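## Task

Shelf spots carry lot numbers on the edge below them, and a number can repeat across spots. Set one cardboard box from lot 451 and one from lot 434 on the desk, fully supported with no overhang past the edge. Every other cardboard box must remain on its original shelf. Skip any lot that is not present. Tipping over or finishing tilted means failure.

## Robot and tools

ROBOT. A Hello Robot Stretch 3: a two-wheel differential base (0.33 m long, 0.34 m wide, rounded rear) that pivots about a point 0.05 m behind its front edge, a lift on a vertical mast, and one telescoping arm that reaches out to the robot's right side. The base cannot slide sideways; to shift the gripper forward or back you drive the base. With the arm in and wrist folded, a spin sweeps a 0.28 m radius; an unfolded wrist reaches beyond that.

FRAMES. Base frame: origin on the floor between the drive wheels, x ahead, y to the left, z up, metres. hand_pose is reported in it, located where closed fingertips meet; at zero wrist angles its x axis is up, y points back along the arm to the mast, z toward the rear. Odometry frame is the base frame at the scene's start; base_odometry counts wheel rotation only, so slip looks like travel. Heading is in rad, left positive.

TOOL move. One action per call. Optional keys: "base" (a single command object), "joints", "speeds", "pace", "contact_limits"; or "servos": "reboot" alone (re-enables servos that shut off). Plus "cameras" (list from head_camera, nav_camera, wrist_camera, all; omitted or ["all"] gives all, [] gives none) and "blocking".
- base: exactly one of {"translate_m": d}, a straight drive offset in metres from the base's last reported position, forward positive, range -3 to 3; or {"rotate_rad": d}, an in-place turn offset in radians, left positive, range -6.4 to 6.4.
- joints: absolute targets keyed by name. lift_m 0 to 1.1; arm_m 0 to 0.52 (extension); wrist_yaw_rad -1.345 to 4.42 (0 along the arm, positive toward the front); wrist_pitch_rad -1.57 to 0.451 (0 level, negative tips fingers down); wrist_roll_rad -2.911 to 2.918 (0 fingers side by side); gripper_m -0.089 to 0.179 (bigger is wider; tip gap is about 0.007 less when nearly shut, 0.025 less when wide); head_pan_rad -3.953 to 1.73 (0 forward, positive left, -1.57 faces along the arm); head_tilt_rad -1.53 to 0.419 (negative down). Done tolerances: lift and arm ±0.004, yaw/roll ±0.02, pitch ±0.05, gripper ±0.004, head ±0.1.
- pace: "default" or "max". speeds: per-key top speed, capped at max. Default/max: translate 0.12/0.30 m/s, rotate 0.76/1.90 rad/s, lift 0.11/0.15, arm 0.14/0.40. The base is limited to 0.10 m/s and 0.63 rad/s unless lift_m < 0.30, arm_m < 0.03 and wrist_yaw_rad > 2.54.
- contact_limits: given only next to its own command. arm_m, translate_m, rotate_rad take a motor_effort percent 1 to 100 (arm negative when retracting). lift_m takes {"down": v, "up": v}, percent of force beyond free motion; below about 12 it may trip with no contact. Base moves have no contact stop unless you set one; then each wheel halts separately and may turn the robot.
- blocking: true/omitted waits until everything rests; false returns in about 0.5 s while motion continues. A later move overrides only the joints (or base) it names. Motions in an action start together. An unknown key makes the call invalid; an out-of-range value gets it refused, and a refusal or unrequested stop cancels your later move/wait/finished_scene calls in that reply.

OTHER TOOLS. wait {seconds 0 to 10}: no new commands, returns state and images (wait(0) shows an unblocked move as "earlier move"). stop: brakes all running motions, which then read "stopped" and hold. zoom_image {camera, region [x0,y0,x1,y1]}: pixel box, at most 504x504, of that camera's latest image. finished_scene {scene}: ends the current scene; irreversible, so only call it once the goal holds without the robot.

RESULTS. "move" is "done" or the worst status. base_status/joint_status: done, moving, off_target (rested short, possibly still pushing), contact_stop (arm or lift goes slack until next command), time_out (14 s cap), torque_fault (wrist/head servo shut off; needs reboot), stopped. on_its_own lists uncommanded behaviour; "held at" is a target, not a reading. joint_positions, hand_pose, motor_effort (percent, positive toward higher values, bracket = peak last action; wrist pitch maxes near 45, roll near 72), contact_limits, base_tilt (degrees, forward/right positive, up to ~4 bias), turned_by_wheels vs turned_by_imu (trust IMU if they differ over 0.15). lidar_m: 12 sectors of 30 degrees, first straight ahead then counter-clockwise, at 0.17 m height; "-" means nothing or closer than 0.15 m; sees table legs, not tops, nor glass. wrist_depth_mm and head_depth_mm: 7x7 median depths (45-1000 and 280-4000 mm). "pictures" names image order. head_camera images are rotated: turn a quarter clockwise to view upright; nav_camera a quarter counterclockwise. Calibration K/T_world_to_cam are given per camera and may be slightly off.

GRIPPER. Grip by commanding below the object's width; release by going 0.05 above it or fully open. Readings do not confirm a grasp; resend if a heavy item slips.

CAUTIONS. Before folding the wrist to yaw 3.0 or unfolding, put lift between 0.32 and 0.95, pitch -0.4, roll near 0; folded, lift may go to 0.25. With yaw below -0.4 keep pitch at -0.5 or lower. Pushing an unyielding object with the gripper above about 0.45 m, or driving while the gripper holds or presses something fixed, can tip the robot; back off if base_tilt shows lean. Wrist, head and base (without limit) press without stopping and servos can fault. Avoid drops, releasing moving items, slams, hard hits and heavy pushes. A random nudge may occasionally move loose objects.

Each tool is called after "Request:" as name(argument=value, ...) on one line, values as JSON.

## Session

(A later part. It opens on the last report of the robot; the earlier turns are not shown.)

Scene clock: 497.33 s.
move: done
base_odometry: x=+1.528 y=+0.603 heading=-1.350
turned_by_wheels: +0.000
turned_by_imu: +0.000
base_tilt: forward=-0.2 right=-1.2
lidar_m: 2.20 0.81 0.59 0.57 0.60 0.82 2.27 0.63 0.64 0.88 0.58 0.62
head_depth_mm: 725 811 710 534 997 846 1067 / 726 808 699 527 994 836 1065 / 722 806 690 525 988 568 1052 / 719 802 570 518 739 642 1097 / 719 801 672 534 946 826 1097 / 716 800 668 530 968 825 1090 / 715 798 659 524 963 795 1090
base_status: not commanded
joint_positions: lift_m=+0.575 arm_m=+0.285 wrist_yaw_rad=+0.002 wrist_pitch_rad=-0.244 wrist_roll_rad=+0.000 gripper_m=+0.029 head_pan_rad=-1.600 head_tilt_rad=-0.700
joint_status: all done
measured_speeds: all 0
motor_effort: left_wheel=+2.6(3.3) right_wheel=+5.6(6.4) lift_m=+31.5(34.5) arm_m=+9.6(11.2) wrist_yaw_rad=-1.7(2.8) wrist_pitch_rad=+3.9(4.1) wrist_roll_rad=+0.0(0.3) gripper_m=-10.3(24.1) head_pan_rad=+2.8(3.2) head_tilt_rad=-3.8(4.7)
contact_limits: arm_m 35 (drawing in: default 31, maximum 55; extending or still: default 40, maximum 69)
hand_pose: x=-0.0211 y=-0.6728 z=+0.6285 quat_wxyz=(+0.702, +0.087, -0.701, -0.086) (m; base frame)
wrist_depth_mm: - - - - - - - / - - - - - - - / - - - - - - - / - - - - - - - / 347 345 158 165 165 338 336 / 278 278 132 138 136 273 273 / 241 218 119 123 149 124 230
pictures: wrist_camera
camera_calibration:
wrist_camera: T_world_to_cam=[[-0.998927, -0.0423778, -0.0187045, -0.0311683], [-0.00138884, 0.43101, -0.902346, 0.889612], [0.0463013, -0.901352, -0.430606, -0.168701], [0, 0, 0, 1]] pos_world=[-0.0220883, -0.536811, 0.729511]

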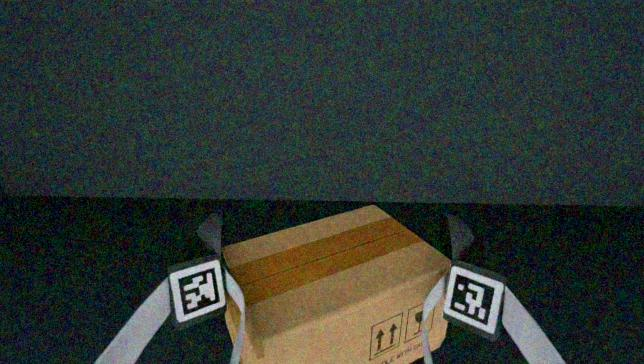

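Request:
move(joints={"arm_m":0.005,"lift_m":0.6}, cameras=[])

Request:
move(base={"translate_m":-0.97}, joints={"wrist_yaw_rad":1.57,"head_pan_rad":-3.1,"head_tilt_rad":-0.3}, cameras=[])

Request:
move(base={"translate_m":-0.95}, cameras=["wrist_camera","nav_camera"])

Scene clock: 514.20 s.
move: done
base_odometry: x=+1.528 y=+0.603 heading=-1.350
turned_by_wheels: +0.000
turned_by_imu: +0.000
base_tilt: forward=-0.4 right=-1.2
lidar_m: 2.19 0.81 0.59 0.57 0.60 0.81 2.28 0.63 0.64 0.89 0.58 0.62
head_depth_mm: 726 814 710 534 1006 844 1070 / 725 814 702 527 996 843 1112 / 724 805 692 524 992 835 1109 / 721 804 571 519 987 808 478 / 719 803 675 535 976 807 1073 / 718 800 669 529 971 818 1093 / 714 797 658 525 963 797 1083
base_status: not commanded
joint_positions: lift_m=+0.600 arm_m=+0.005 wrist_yaw_rad=+0.002 wrist_pitch_rad=-0.244 wrist_roll_rad=+0.000 gripper_m=+0.029 head_pan_rad=-1.600 head_tilt_rad=-0.700
joint_status: all done
measured_speeds: all 0
motor_effort: left_wheel=+3.1(3.6) right_wheel=+5.5(6.4) lift_m=+28.9(34.5) arm_m=-12.4(14.6) wrist_yaw_rad=-1.8(3.1) wrist_pitch_rad=+4.0(4.2) wrist_roll_rad=+0.0(0.3) gripper_m=-9.9(10.8) head_pan_rad=+2.3(3.2) head_tilt_rad=-4.2(5.0)
hand_pose: x=-0.0211 y=-0.3928 z=+0.6534 quat_wxyz=(+0.702, +0.087, -0.701, -0.086) (m; base frame)
wrist_depth_mm: 475 - - - - - 556 / 479 - - - - - 593 / 478 - - - - - 614 / 462 483 513 479 505 504 496 / 389 391 158 165 165 385 380 / 316 315 132 138 136 309 312 / 274 266 115 124 149 252 260
pictures: none
No camera images: "cameras" was empty.

Scene clock: 525.03 s.
move: done
base_odometry: x=+1.315 y=+1.549 heading=-1.350
turned_by_wheels: +0.000
turned_by_imu: -0.001
base_tilt: forward=-0.4 right=-1.2
lidar_m: 2.20 0.81 0.60 0.58 0.60 0.82 1.48 0.61 0.61 0.88 0.60 0.61
head_depth_mm: 1269 1338 1396 1467 1532 1598 1507 / 1277 1336 1398 1479 1539 1630 1554 / 1281 1338 1405 1472 1559 1651 1537 / 1289 1344 1403 1475 1550 1650 1537 / 1286 1345 1407 1489 1560 1664 1541 / 1284 1347 1416 1494 1573 1671 1524 / 1296 1355 1421 1498 1581 1658 1530
base_status: done
joint_positions: lift_m=+0.600 arm_m=+0.005 wrist_yaw_rad=+1.567 wrist_pitch_rad=-0.244 wrist_roll_rad=+0.000 gripper_m=+0.029 head_pan_rad=-3.100 head_tilt_rad=-0.300
joint_status: all done
measured_speeds: all 0
motor_effort: left_wheel=-6.2(10.4) right_wheel=-4.9(14.2) lift_m=+24.5(29.2) arm_m=+13.1(13.3) wrist_yaw_rad=+1.1(4.9) wrist_pitch_rad=+3.9(4.1) wrist_roll_rad=+0.1(0.4) gripper_m=-10.1(10.9) head_pan_rad=+2.9(5.1) head_tilt_rad=-3.4(8.2)
hand_pose: x=+0.2215 y=-0.1510 z=+0.6534 quat_wxyz=(+0.558, +0.556, -0.436, +0.434) (m; base frame)
wrist_depth_mm: - - - - - - - / - - - - - - 402 / - - - - - - 346 / - - - - - - 360 / - - 158 165 164 - 379 / 951 - 132 138 136 124 378 / - 845 115 124 147 108 -
pictures: none
No camera images: "cameras" was empty.

Scene clock: 535.67 s.
move: done
base_odometry: x=+1.107 y=+2.476 heading=-1.350
turned_by_wheels: +0.000
turned_by_imu: -0.001
base_tilt: forward=-0.3 right=-1.2
lidar_m: 2.22 0.82 0.60 0.58 0.60 0.56 0.54 0.56 0.77 2.11 0.68 0.65
head_depth_mm: 445 465 487 514 541 571 604 / 446 467 490 515 542 572 608 / 447 467 490 517 543 577 608 / 448 469 492 518 546 578 612 / 449 471 494 520 547 579 614 / 451 472 495 521 551 581 617 / 452 474 495 523 552 583 618
base_status: done
joint_positions: lift_m=+0.600 arm_m=+0.005 wrist_yaw_rad=+1.567 wrist_pitch_rad=-0.244 wrist_roll_rad=+0.000 gripper_m=+0.029 head_pan_rad=-3.100 head_tilt_rad=-0.300
joint_status: not commanded
measured_speeds: all 0
motor_effort: left_wheel=-6.4(10.8) right_wheel=-4.9(14.0) lift_m=+25.6(26.0) arm_m=+12.9(13.6) wrist_yaw_rad=+1.8(3.6) wrist_pitch_rad=+3.9(4.1) wrist_roll_rad=+0.0(0.4) gripper_m=-10.2(10.9) head_pan_rad=+3.0(4.0) head_tilt_rad=-1.4(3.8)
hand_pose: x=+0.2215 y=-0.1510 z=+0.6534 quat_wxyz=(+0.558, +0.556, -0.436, +0.434) (m; base frame)
wrist_depth_mm: - - - - - - - / - - - - - - - / - - - - - 789 - / - - - - - - - / - - 158 165 165 - - / 934 - 132 138 136 125 - / 811 856 116 124 147 118 -
pictures: nav_camera (sideways), wrist_camera
camera_calibration:
nav_camera: T_world_to_cam=[[-0.269444, -0.0282936, 0.9626, -1.20817], [-0.0558946, 0.998343, 0.0136986, 0.0326612], [-0.961393, -0.0501132, -0.270579, 0.311227], [0, 0, 0, 1]] pos_world=[-0.0244973, -0.051194, 1.24675]
wrist_camera: T_world_to_cam=[[0.0370925, -0.999137, -0.0186747, -0.14023], [-0.431306, 0.000850877, -0.902205, 0.717692], [0.901443, 0.0415195, -0.430903, 0.254407], [0, 0, 0, 1]] pos_world=[0.0854136, -0.151283, 0.754512]

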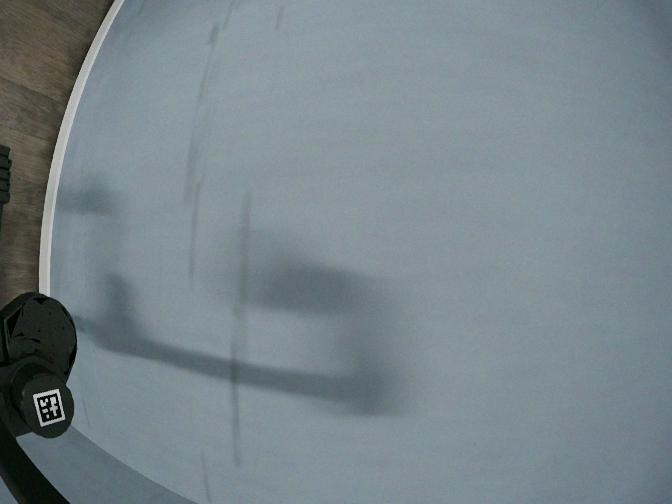

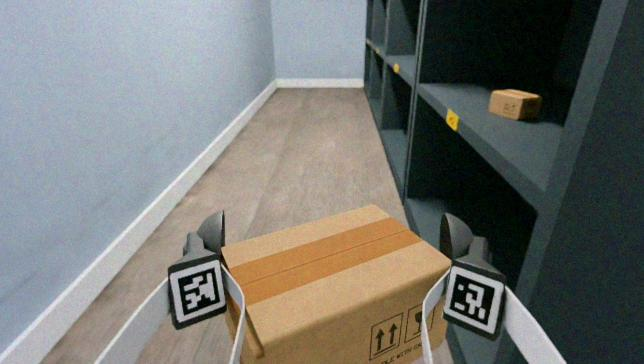

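Request:
move(base={"rotate_rad":1.596}, cameras=[])

Request:
move(base={"translate_m":-0.86}, cameras=[])

Request:
move(base={"translate_m":-0.86}, joints={"lift_m":0.85}, cameras=[])

Request:
move(base={"rotate_rad":-1.596}, joints={"head_pan_rad":-0.8,"head_tilt_rad":-0.5}, cameras=["nav_camera"])

Scene clock: 553.63 s.
move: done
base_odometry: x=+1.107 y=+2.476 heading=+0.246
turned_by_wheels: +1.596
turned_by_imu: +1.570
base_tilt: forward=-0.5 right=-1.1
lidar_m: 0.58 0.60 0.56 0.54 0.56 0.77 2.22 0.67 0.65 2.15 0.81 0.60
head_depth_mm: 1823 1779 1716 1666 1615 1592 1464 / 2641 2796 2662 2580 2485 1999 1555 / 2740 2853 3013 3151 2897 2026 1559 / 2766 2893 3037 3155 2890 1990 1533 / 2769 2905 3036 3159 2880 1986 1532 / 2769 2930 3094 3138 2784 1977 1527 / 2783 2933 3096 3262 2802 1978 1521
base_status: done
joint_positions: lift_m=+0.600 arm_m=+0.005 wrist_yaw_rad=+1.567 wrist_pitch_rad=-0.244 wrist_roll_rad=+0.000 gripper_m=+0.029 head_pan_rad=-3.100 head_tilt_rad=-0.300
joint_status: not commanded
measured_speeds: all 0
motor_effort: left_wheel=-8.6(12.8) right_wheel=+9.4(12.1) lift_m=+26.0(26.9) arm_m=+4.3(13.4) wrist_yaw_rad=+1.7(3.6) wrist_pitch_rad=+4.0(4.1) wrist_roll_rad=-0.1(0.3) gripper_m=-10.3(11.0) head_pan_rad=+3.2(3.9) head_tilt_rad=-0.2(2.0)
hand_pose: x=+0.2215 y=-0.1509 z=+0.6534 quat_wxyz=(+0.558, +0.556, -0.436, +0.434) (m; base frame)
wrist_depth_mm: 471 460 453 451 440 436 430 / 498 491 483 473 472 463 458 / 538 520 515 505 502 490 487 / - - 539 532 530 526 520 / - - 151 165 157 - 540 / - - 131 138 136 - - / - - 113 124 145 108 -
pictures: none
No camera images: "cameras" was empty.

Scene clock: 563.37 s.
move: done
base_odometry: x=+0.272 y=+2.267 heading=+0.246
turned_by_wheels: +0.000
turned_by_imu: +0.000
base_tilt: forward=-0.4 right=-1.3
lidar_m: 1.43 0.77 0.57 0.55 0.57 0.79 2.26 2.05 2.81 0.47 0.49 1.48
head_depth_mm: 1852 1805 1751 1700 1658 1614 1488 / 1999 2099 2209 2286 2384 2022 1552 / 2052 2108 2211 2311 2432 2017 1546 / 1997 2142 2227 2301 2421 1985 1540 / 2020 2122 2235 2334 2458 1992 1542 / 2042 2128 2222 2333 2463 2004 1537 / 2045 2148 2245 2328 2452 1957 1519
base_status: done
joint_positions: lift_m=+0.600 arm_m=+0.005 wrist_yaw_rad=+1.567 wrist_pitch_rad=-0.244 wrist_roll_rad=+0.000 gripper_m=+0.029 head_pan_rad=-3.100 head_tilt_rad=-0.300
joint_status: not commanded
measured_speeds: all 0
motor_effort: left_wheel=-8.5(12.5) right_wheel=-3.0(11.3) lift_m=+27.0(27.9) arm_m=-12.0(13.5) wrist_yaw_rad=+2.1(3.8) wrist_pitch_rad=+4.0(4.2) wrist_roll_rad=-0.1(0.3) gripper_m=-10.4(10.9) head_pan_rad=+2.8(3.9) head_tilt_rad=+1.1(1.6)
hand_pose: x=+0.2215 y=-0.1509 z=+0.6534 quat_wxyz=(+0.558, +0.556, -0.436, +0.434) (m; base frame)
wrist_depth_mm: - - - - - - - / - - - - - - - / - - - - - - - / - - - - - - - / - - 158 166 164 - - / - 980 132 138 136 - - / 815 843 116 124 148 849 889
pictures: none
No camera images: "cameras" was empty.

Scene clock: 573.10 s.
move: done
base_odometry: x=-0.562 y=+2.058 heading=+0.246
turned_by_wheels: +0.000
turned_by_imu: -0.001
base_tilt: forward=-0.5 right=-1.3
lidar_m: 2.07 0.78 0.58 0.56 0.58 0.80 1.46 1.32 1.67 3.07 1.15 0.94
head_depth_mm: 1259 1315 1375 1437 1508 1589 1514 / 1269 1326 1379 1458 1527 1612 1608 / 1273 1325 1394 1453 1540 1635 1550 / 1274 1332 1402 1466 1534 1630 1535 / 1281 1341 1399 1479 1560 1641 1525 / 1286 1339 1409 1477 1560 1655 1530 / 1285 1350 1406 1478 1558 1655 1524
base_status: done
joint_positions: lift_m=+0.850 arm_m=+0.005 wrist_yaw_rad=+1.567 wrist_pitch_rad=-0.244 wrist_roll_rad=+0.000 gripper_m=+0.029 head_pan_rad=-3.100 head_tilt_rad=-0.300
joint_status: all done
measured_speeds: all 0
motor_effort: left_wheel=-7.7(12.5) right_wheel=-3.4(11.9) lift_m=+24.4(34.3) arm_m=-11.0(12.6) wrist_yaw_rad=+2.1(3.4) wrist_pitch_rad=+4.0(4.1) wrist_roll_rad=-0.1(0.3) gripper_m=-10.6(10.9) head_pan_rad=+2.6(4.0) head_tilt_rad=+2.1(3.1)
hand_pose: x=+0.2215 y=-0.1509 z=+0.9034 quat_wxyz=(+0.558, +0.556, -0.436, +0.434) (m; base frame)
wrist_depth_mm: - - - - - 652 - / - - - - - 691 - / - - - - - 738 - / - - - - - 789 - / - - 158 165 164 838 - / - - 132 138 135 - - / - - 116 124 148 125 -
pictures: none
No camera images: "cameras" was empty.

Scene clock: 576.73 s.
move: done
base_odometry: x=-0.562 y=+2.058 heading=-1.350
turned_by_wheels: -1.596
turned_by_imu: -1.571
base_tilt: forward=-0.3 right=-1.2
lidar_m: 3.16 1.16 0.94 2.18 0.79 0.58 0.56 0.58 0.80 1.46 1.31 1.93
head_depth_mm: 1325 1398 1473 1575 1684 1638 1320 / 1425 1511 1617 1712 1853 1619 1312 / 1555 1655 1768 1540 1964 1606 1315 / 1698 1826 1925 1412 1901 1605 1299 / 1883 2019 2077 1324 2064 1555 410 / 2088 2274 2223 1589 1974 1588 1293 / 2307 2580 2195 2350 2006 1581 1284
base_status: done
joint_positions: lift_m=+0.850 arm_m=+0.005 wrist_yaw_rad=+1.567 wrist_pitch_rad=-0.244 wrist_roll_rad=+0.000 gripper_m=+0.029 head_pan_rad=-0.798 head_tilt_rad=-0.500
joint_status: all done
measured_speeds: all 0
motor_effort: left_wheel=+8.1(12.3) right_wheel=-10.5(12.8) lift_m=+24.3(25.2) arm_m=-12.1(13.4) wrist_yaw_rad=+1.8(3.2) wrist_pitch_rad=+4.0(4.1) wrist_roll_rad=+0.0(0.3) gripper_m=-10.2(10.9) head_pan_rad=-3.0(5.5) head_tilt_rad=-3.6(8.0)
hand_pose: x=+0.2215 y=-0.1509 z=+0.9034 quat_wxyz=(+0.558, +0.556, -0.436, +0.435) (m; base frame)
wrist_depth_mm: - - - - - - - / - - - - - - - / - - - - - - - / - - - - - - - / - - 158 166 165 - - / - - 132 138 135 - - / - - 115 123 148 125 -
pictures: nav_camera (sideways)
camera_calibration:
nav_camera: T_world_to_cam=[[0.330582, -0.314868, 0.889704, -1.11673], [-0.70433, -0.709795, 0.0105053, 0.0407605], [0.6282, -0.630118, -0.456416, 0.543407], [0, 0, 0, 1]] pos_world=[0.0565126, 0.019718, 1.24115]

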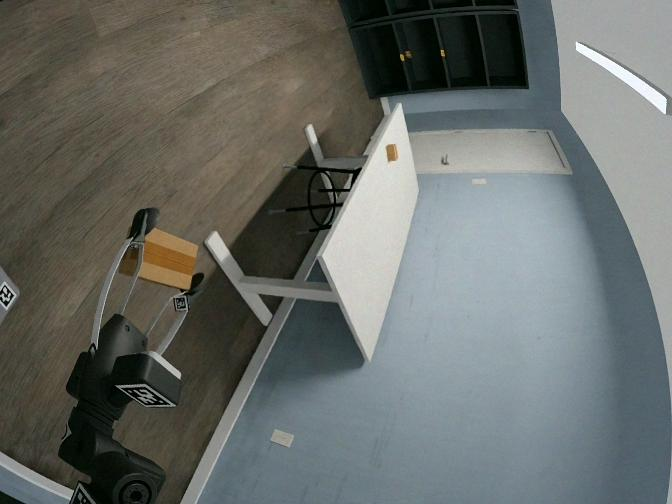

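Request:
move(base={"translate_m":1.27}, joints={"wrist_yaw_rad":0.0,"head_pan_rad":-1.3,"head_tilt_rad":-0.7}, cameras=["nav_camera","head_camera"])

Scene clock: 595.70 s.
move: done
base_odometry: x=-0.283 y=+0.819 heading=-1.350
turned_by_wheels: +0.000
turned_by_imu: +0.000
base_tilt: forward=-0.3 right=-1.2
lidar_m: 2.46 1.16 0.85 0.82 0.85 1.88 1.82 1.89 1.08 0.95 0.90 2.05
head_depth_mm: 1164 1284 1350 967 840 1302 - / 1194 1327 1332 963 503 303 - / 1232 1359 1312 951 1400 484 1104 / 1256 1404 1297 947 1619 1369 1169 / 1292 1448 1277 975 1592 1371 1160 / 1333 1493 1265 957 1637 1361 1160 / 1363 1540 1244 1038 1588 1355 1151
base_status: done
joint_positions: lift_m=+0.850 arm_m=+0.005 wrist_yaw_rad=+0.003 wrist_pitch_rad=-0.244 wrist_roll_rad=+0.000 gripper_m=+0.029 head_pan_rad=-1.300 head_tilt_rad=-0.700
joint_status: all done
measured_speeds: all 0
motor_effort: left_wheel=+7.7(12.2) right_wheel=+2.0(10.7) lift_m=+26.3(26.7) arm_m=-8.8(12.4) wrist_yaw_rad=-3.7(7.0) wrist_pitch_rad=+4.0(4.1) wrist_roll_rad=-0.2(0.4) gripper_m=-10.3(10.9) head_pan_rad=+3.5(4.6) head_tilt_rad=+2.6(8.4)
hand_pose: x=-0.0207 y=-0.3928 z=+0.9034 quat_wxyz=(+0.702, +0.087, -0.701, -0.085) (m; base frame)
wrist_depth_mm: - - - - - - - / - - - - - - - / - - - - - - - / 571 616 - - - - - / - - 151 165 157 - - / - - 132 139 135 - - / - - 115 123 149 124 -
pictures: head_camera (sideways), nav_camera (sideways)
camera_calibration:
head_camera: T_world_to_cam=[[-0.20578, 0.568231, -0.796723, 1.05315], [0.965147, 0.25237, -0.0692887, 0.0839212], [0.161697, -0.783213, -0.600359, 0.735827], [0, 0, 0, 1]] pos_world=[0.0167407, -0.0433031, 1.28665]
nav_camera: T_world_to_cam=[[0.183277, -0.596395, 0.781487, -0.974693], [-0.958399, -0.285347, 0.00700327, 0.0468689], [0.218819, -0.75026, -0.623882, 0.763775], [0, 0, 0, 1]] pos_world=[0.05643, 0.00510174, 1.23789]

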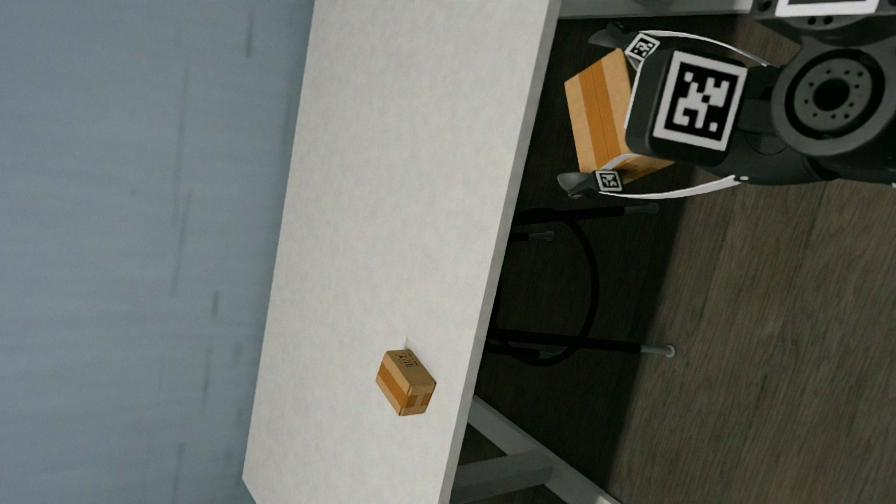

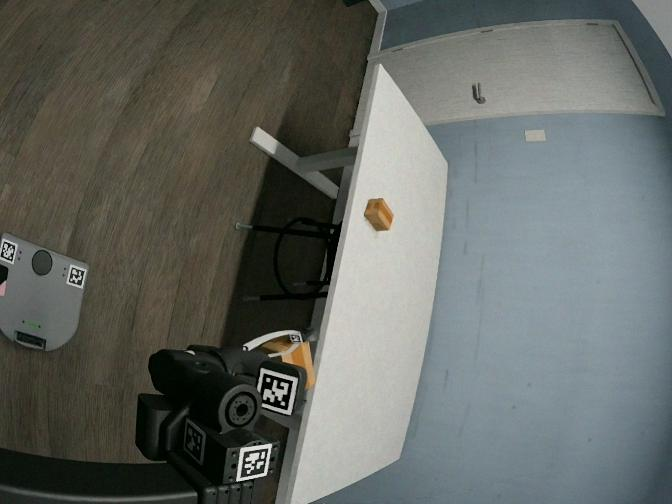

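Request:
move(joints={"arm_m":0.415}, cameras=[])

Request:
move(joints={"lift_m":0.738}, cameras=[])

Request:
move(joints={"lift_m":0.695}, speeds={"lift_m":0.03}, contact_limits={"lift_m":{"down":13}}, cameras=["head_camera"])

Scene clock: 607.90 s.
move: done
base_odometry: x=-0.283 y=+0.819 heading=-1.350
turned_by_wheels: +0.000
turned_by_imu: +0.000
base_tilt: forward=-0.3 right=-1.1
lidar_m: 2.46 1.16 0.85 0.82 0.85 1.88 1.81 1.88 1.08 0.95 0.90 2.06
head_depth_mm: 1162 1288 533 551 1604 1399 1190 / 1196 1318 1318 886 1630 1391 1184 / 1226 1361 1316 951 1634 1385 1177 / 1253 1408 1290 947 1631 1372 1176 / 1294 1451 1279 972 1599 1361 1167 / 1329 1484 1264 954 1642 1361 1154 / 1368 1534 1249 1040 1587 1350 1158
base_status: not commanded
joint_positions: lift_m=+0.850 arm_m=+0.415 wrist_yaw_rad=+0.003 wrist_pitch_rad=-0.244 wrist_roll_rad=+0.000 gripper_m=+0.029 head_pan_rad=-1.300 head_tilt_rad=-0.700
joint_status: all done
measured_speeds: all 0
motor_effort: left_wheel=+7.9(8.1) right_wheel=+1.3(2.9) lift_m=+26.7(27.4) arm_m=+12.8(15.2) wrist_yaw_rad=-3.4(4.7) wrist_pitch_rad=+4.0(4.1) wrist_roll_rad=+0.1(0.3) gripper_m=-10.4(10.9) head_pan_rad=+3.6(4.0) head_tilt_rad=+2.2(4.3)
hand_pose: x=-0.0207 y=-0.8028 z=+0.9034 quat_wxyz=(+0.702, +0.087, -0.701, -0.085) (m; base frame)
wrist_depth_mm: - - - - - - - / - - - - - - - / - - - - - - - / - - - - - - - / - - 151 165 157 - - / - - 132 138 136 - - / - - 113 124 145 108 -
pictures: none
No camera images: "cameras" was empty.

Scene clock: 609.77 s.
move: done
base_odometry: x=-0.283 y=+0.819 heading=-1.350
turned_by_wheels: +0.000
turned_by_imu: +0.000
base_tilt: forward=-0.4 right=-1.1
lidar_m: 2.46 1.16 0.85 0.82 0.85 1.89 1.82 1.89 1.08 0.95 0.90 2.05
head_depth_mm: 1159 1283 1342 590 1555 1357 1159 / 1192 1316 1332 681 1606 1392 1183 / 1223 1359 1307 951 1631 1387 1171 / 1253 1401 1296 946 1634 1383 1172 / 1285 1444 1275 969 1611 1363 1167 / 1326 1490 1263 958 1645 1358 1155 / 1367 1541 1252 1035 1588 1352 1152
base_status: not commanded
joint_positions: lift_m=+0.738 arm_m=+0.415 wrist_yaw_rad=+0.003 wrist_pitch_rad=-0.244 wrist_roll_rad=+0.000 gripper_m=+0.029 head_pan_rad=-1.300 head_tilt_rad=-0.700
joint_status: all done
measured_speeds: all 0
motor_effort: left_wheel=+7.8(8.1) right_wheel=+2.3(2.6) lift_m=+23.5(26.5) arm_m=+8.6(12.8) wrist_yaw_rad=-3.1(4.5) wrist_pitch_rad=+4.0(4.1) wrist_roll_rad=-0.1(0.3) gripper_m=-10.1(10.8) head_pan_rad=+3.1(3.8) head_tilt_rad=+3.0(3.5)
hand_pose: x=-0.0207 y=-0.8028 z=+0.7914 quat_wxyz=(+0.702, +0.087, -0.701, -0.085) (m; base frame)
wrist_depth_mm: - - - - - - - / - - - - - - - / - - - - - - - / - - - - - - - / - - 151 165 157 - - / - - 132 139 136 - - / - - 113 124 145 108 -
pictures: none
No camera images: "cameras" was empty.

Scene clock: 611.63 s.
move: done
base_odometry: x=-0.283 y=+0.819 heading=-1.350
turned_by_wheels: +0.000
turned_by_imu: +0.000
base_tilt: forward=-0.4 right=-1.1
lidar_m: 2.45 1.16 0.85 0.82 0.85 1.88 1.81 1.88 1.08 0.95 0.90 2.06
head_depth_mm: 1162 1284 1349 968 609 448 375 / 1195 1318 1326 769 1549 1386 1182 / 1225 1364 1314 949 1630 1393 1175 / 1259 1410 1296 947 1634 1366 1174 / 1298 1441 1284 974 1589 1368 1168 / 1332 1478 1262 959 1639 1361 1160 / 1368 1551 1246 1039 1591 1352 1156
base_status: not commanded
joint_positions: lift_m=+0.695 arm_m=+0.415 wrist_yaw_rad=+0.003 wrist_pitch_rad=-0.185 wrist_roll_rad=+0.000 gripper_m=+0.029 head_pan_rad=-1.300 head_tilt_rad=-0.700
joint_status: all done
measured_speeds: all 0
motor_effort: left_wheel=+7.7(8.0) right_wheel=+1.6(2.6) lift_m=+17.6(27.0) arm_m=+5.0(8.8) wrist_yaw_rad=-2.4(4.3) wrist_pitch_rad=-6.8(7.3) wrist_roll_rad=+0.1(0.3) gripper_m=-10.4(10.9) head_pan_rad=+2.8(3.9) head_tilt_rad=+2.8(3.3)
contact_limits: lift_m down 13 (down: maximum 72; up: maximum 65)
hand_pose: x=-0.0207 y=-0.8074 z=+0.7628 quat_wxyz=(+0.704, +0.067, -0.704, -0.065) (m; base frame)
wrist_depth_mm: - - - - - - - / - - - - - - - / - - - - - - - / - - - - - - - / - - 150 165 157 - - / - - 131 131 134 - - / - - 116 124 144 - -
pictures: head_camera (sideways)
camera_calibration:
head_camera: T_world_to_cam=[[-0.205837, 0.568215, -0.79672, 1.05315], [0.965135, 0.252404, -0.0693349, 0.0839824], [0.161698, -0.783214, -0.600358, 0.735826], [0, 0, 0, 1]] pos_world=[0.0167406, -0.0433031, 1.28665]

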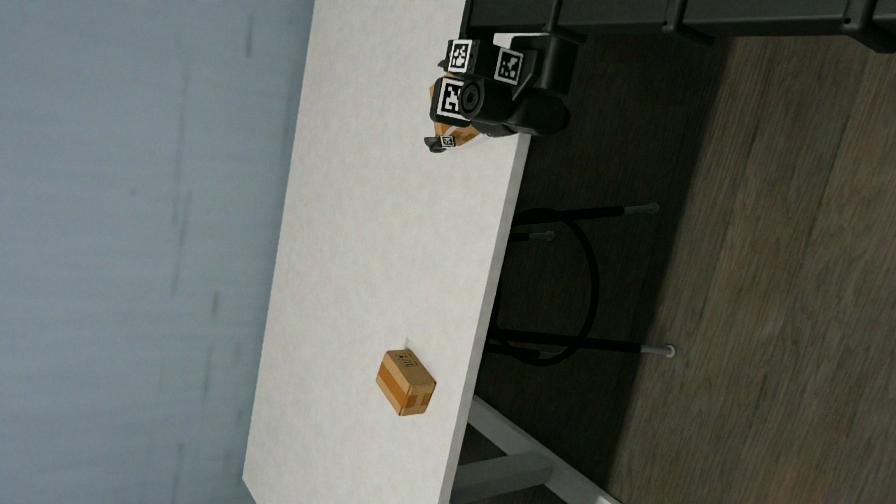

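Request:
move(joints={"gripper_m":0.16}, cameras=[])

Request:
move(joints={"arm_m":0.05,"lift_m":0.73}, cameras=["head_camera"])

Scene clock: 619.57 s.
move: done
base_odometry: x=-0.283 y=+0.819 heading=-1.350
turned_by_wheels: +0.000
turned_by_imu: +0.000
base_tilt: forward=-0.3 right=-1.3
lidar_m: 2.46 1.16 0.85 0.82 0.85 1.88 1.81 1.89 1.08 0.95 0.90 2.05
head_depth_mm: 1160 1286 1345 970 610 449 375 / 1198 1321 1330 887 1540 1386 1185 / 1224 1358 1315 951 1633 1381 1180 / 1254 1398 1292 946 1632 1371 1171 / 1292 1436 1288 974 1597 1367 1164 / 1329 1501 1258 962 1645 1360 1159 / 1363 1545 1253 1038 1581 1354 1156
base_status: not commanded
joint_positions: lift_m=+0.695 arm_m=+0.415 wrist_yaw_rad=+0.002 wrist_pitch_rad=-0.234 wrist_roll_rad=+0.000 gripper_m=+0.160 head_pan_rad=-1.300 head_tilt_rad=-0.700
joint_status: all done
measured_speeds: all 0
motor_effort: left_wheel=+7.9(8.1) right_wheel=+1.3(2.5) lift_m=+30.6(31.7) arm_m=-5.2(5.4) wrist_yaw_rad=-2.8(4.1) wrist_pitch_rad=+2.0(6.9) wrist_roll_rad=+0.1(0.4) gripper_m=+0.3(83.4) head_pan_rad=+2.6(3.7) head_tilt_rad=+1.9(2.8)
contact_limits: lift_m down 13 (down: maximum 72; up: maximum 65)
hand_pose: x=-0.0209 y=-0.8037 z=+0.7510 quat_wxyz=(+0.703, +0.083, -0.702, -0.082) (m; base frame)
wrist_depth_mm: - - - - - - - / - - - - - - - / - - - - - - - / - - - 174 - - - / - 145 141 141 143 - - / - 126 123 119 141 135 - / 112 - 117 129 147 - 109
pictures: none
No camera images: "cameras" was empty.

Scene clock: 623.47 s.
move: done
base_odometry: x=-0.283 y=+0.819 heading=-1.350
turned_by_wheels: +0.000
turned_by_imu: +0.000
base_tilt: forward=-0.3 right=-1.3
lidar_m: 2.46 1.17 0.85 0.82 0.85 1.89 1.82 1.89 1.07 0.95 0.90 2.05
head_depth_mm: 1156 1282 1349 966 1581 1330 314 / 1196 1322 1325 893 1634 1292 319 / 1220 1358 1316 951 1628 1307 421 / 1261 1390 1295 947 1634 1371 1173 / 1297 1451 1275 976 1597 1367 1167 / 1332 1486 1264 958 1650 1361 1157 / 1367 1539 1239 1038 1587 1356 1153
base_status: not commanded
joint_positions: lift_m=+0.730 arm_m=+0.050 wrist_yaw_rad=+0.002 wrist_pitch_rad=-0.234 wrist_roll_rad=+0.000 gripper_m=+0.160 head_pan_rad=-1.300 head_tilt_rad=-0.700
joint_status: all done
measured_speeds: all 0
motor_effort: left_wheel=+7.5(8.1) right_wheel=+1.8(3.0) lift_m=+29.2(33.9) arm_m=-12.6(14.8) wrist_yaw_rad=-3.2(4.1) wrist_pitch_rad=+2.2(2.3) wrist_roll_rad=-0.2(0.4) gripper_m=+0.3(1.4) head_pan_rad=+2.8(3.7) head_tilt_rad=+2.2(3.1)
hand_pose: x=-0.0209 y=-0.4386 z=+0.7858 quat_wxyz=(+0.703, +0.084, -0.702, -0.082) (m; base frame)
wrist_depth_mm: - - - - - - - / - - - - - - - / 503 - - 483 - - - / - - - - - - - / - 148 - - - 848 - / 942 127 - - - 135 - / 116 - - - - 998 112
pictures: head_camera (sideways)
camera_calibration:
head_camera: T_world_to_cam=[[-0.205837, 0.568215, -0.79672, 1.05315], [0.965135, 0.252404, -0.0693349, 0.0839824], [0.161698, -0.783214, -0.600358, 0.735826], [0, 0, 0, 1]] pos_world=[0.0167406, -0.0433031, 1.28665]

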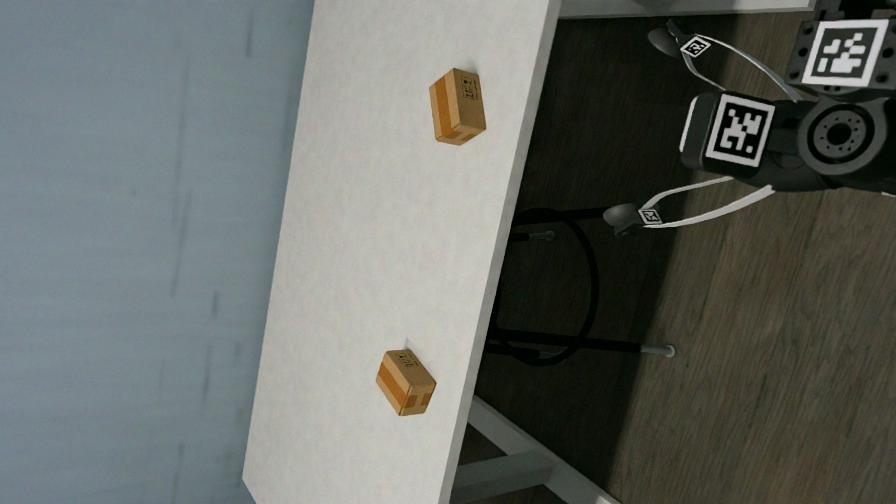

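Both safely on desk.

Request:
finished_scene(scene=2)

The scene is finished: the task was done.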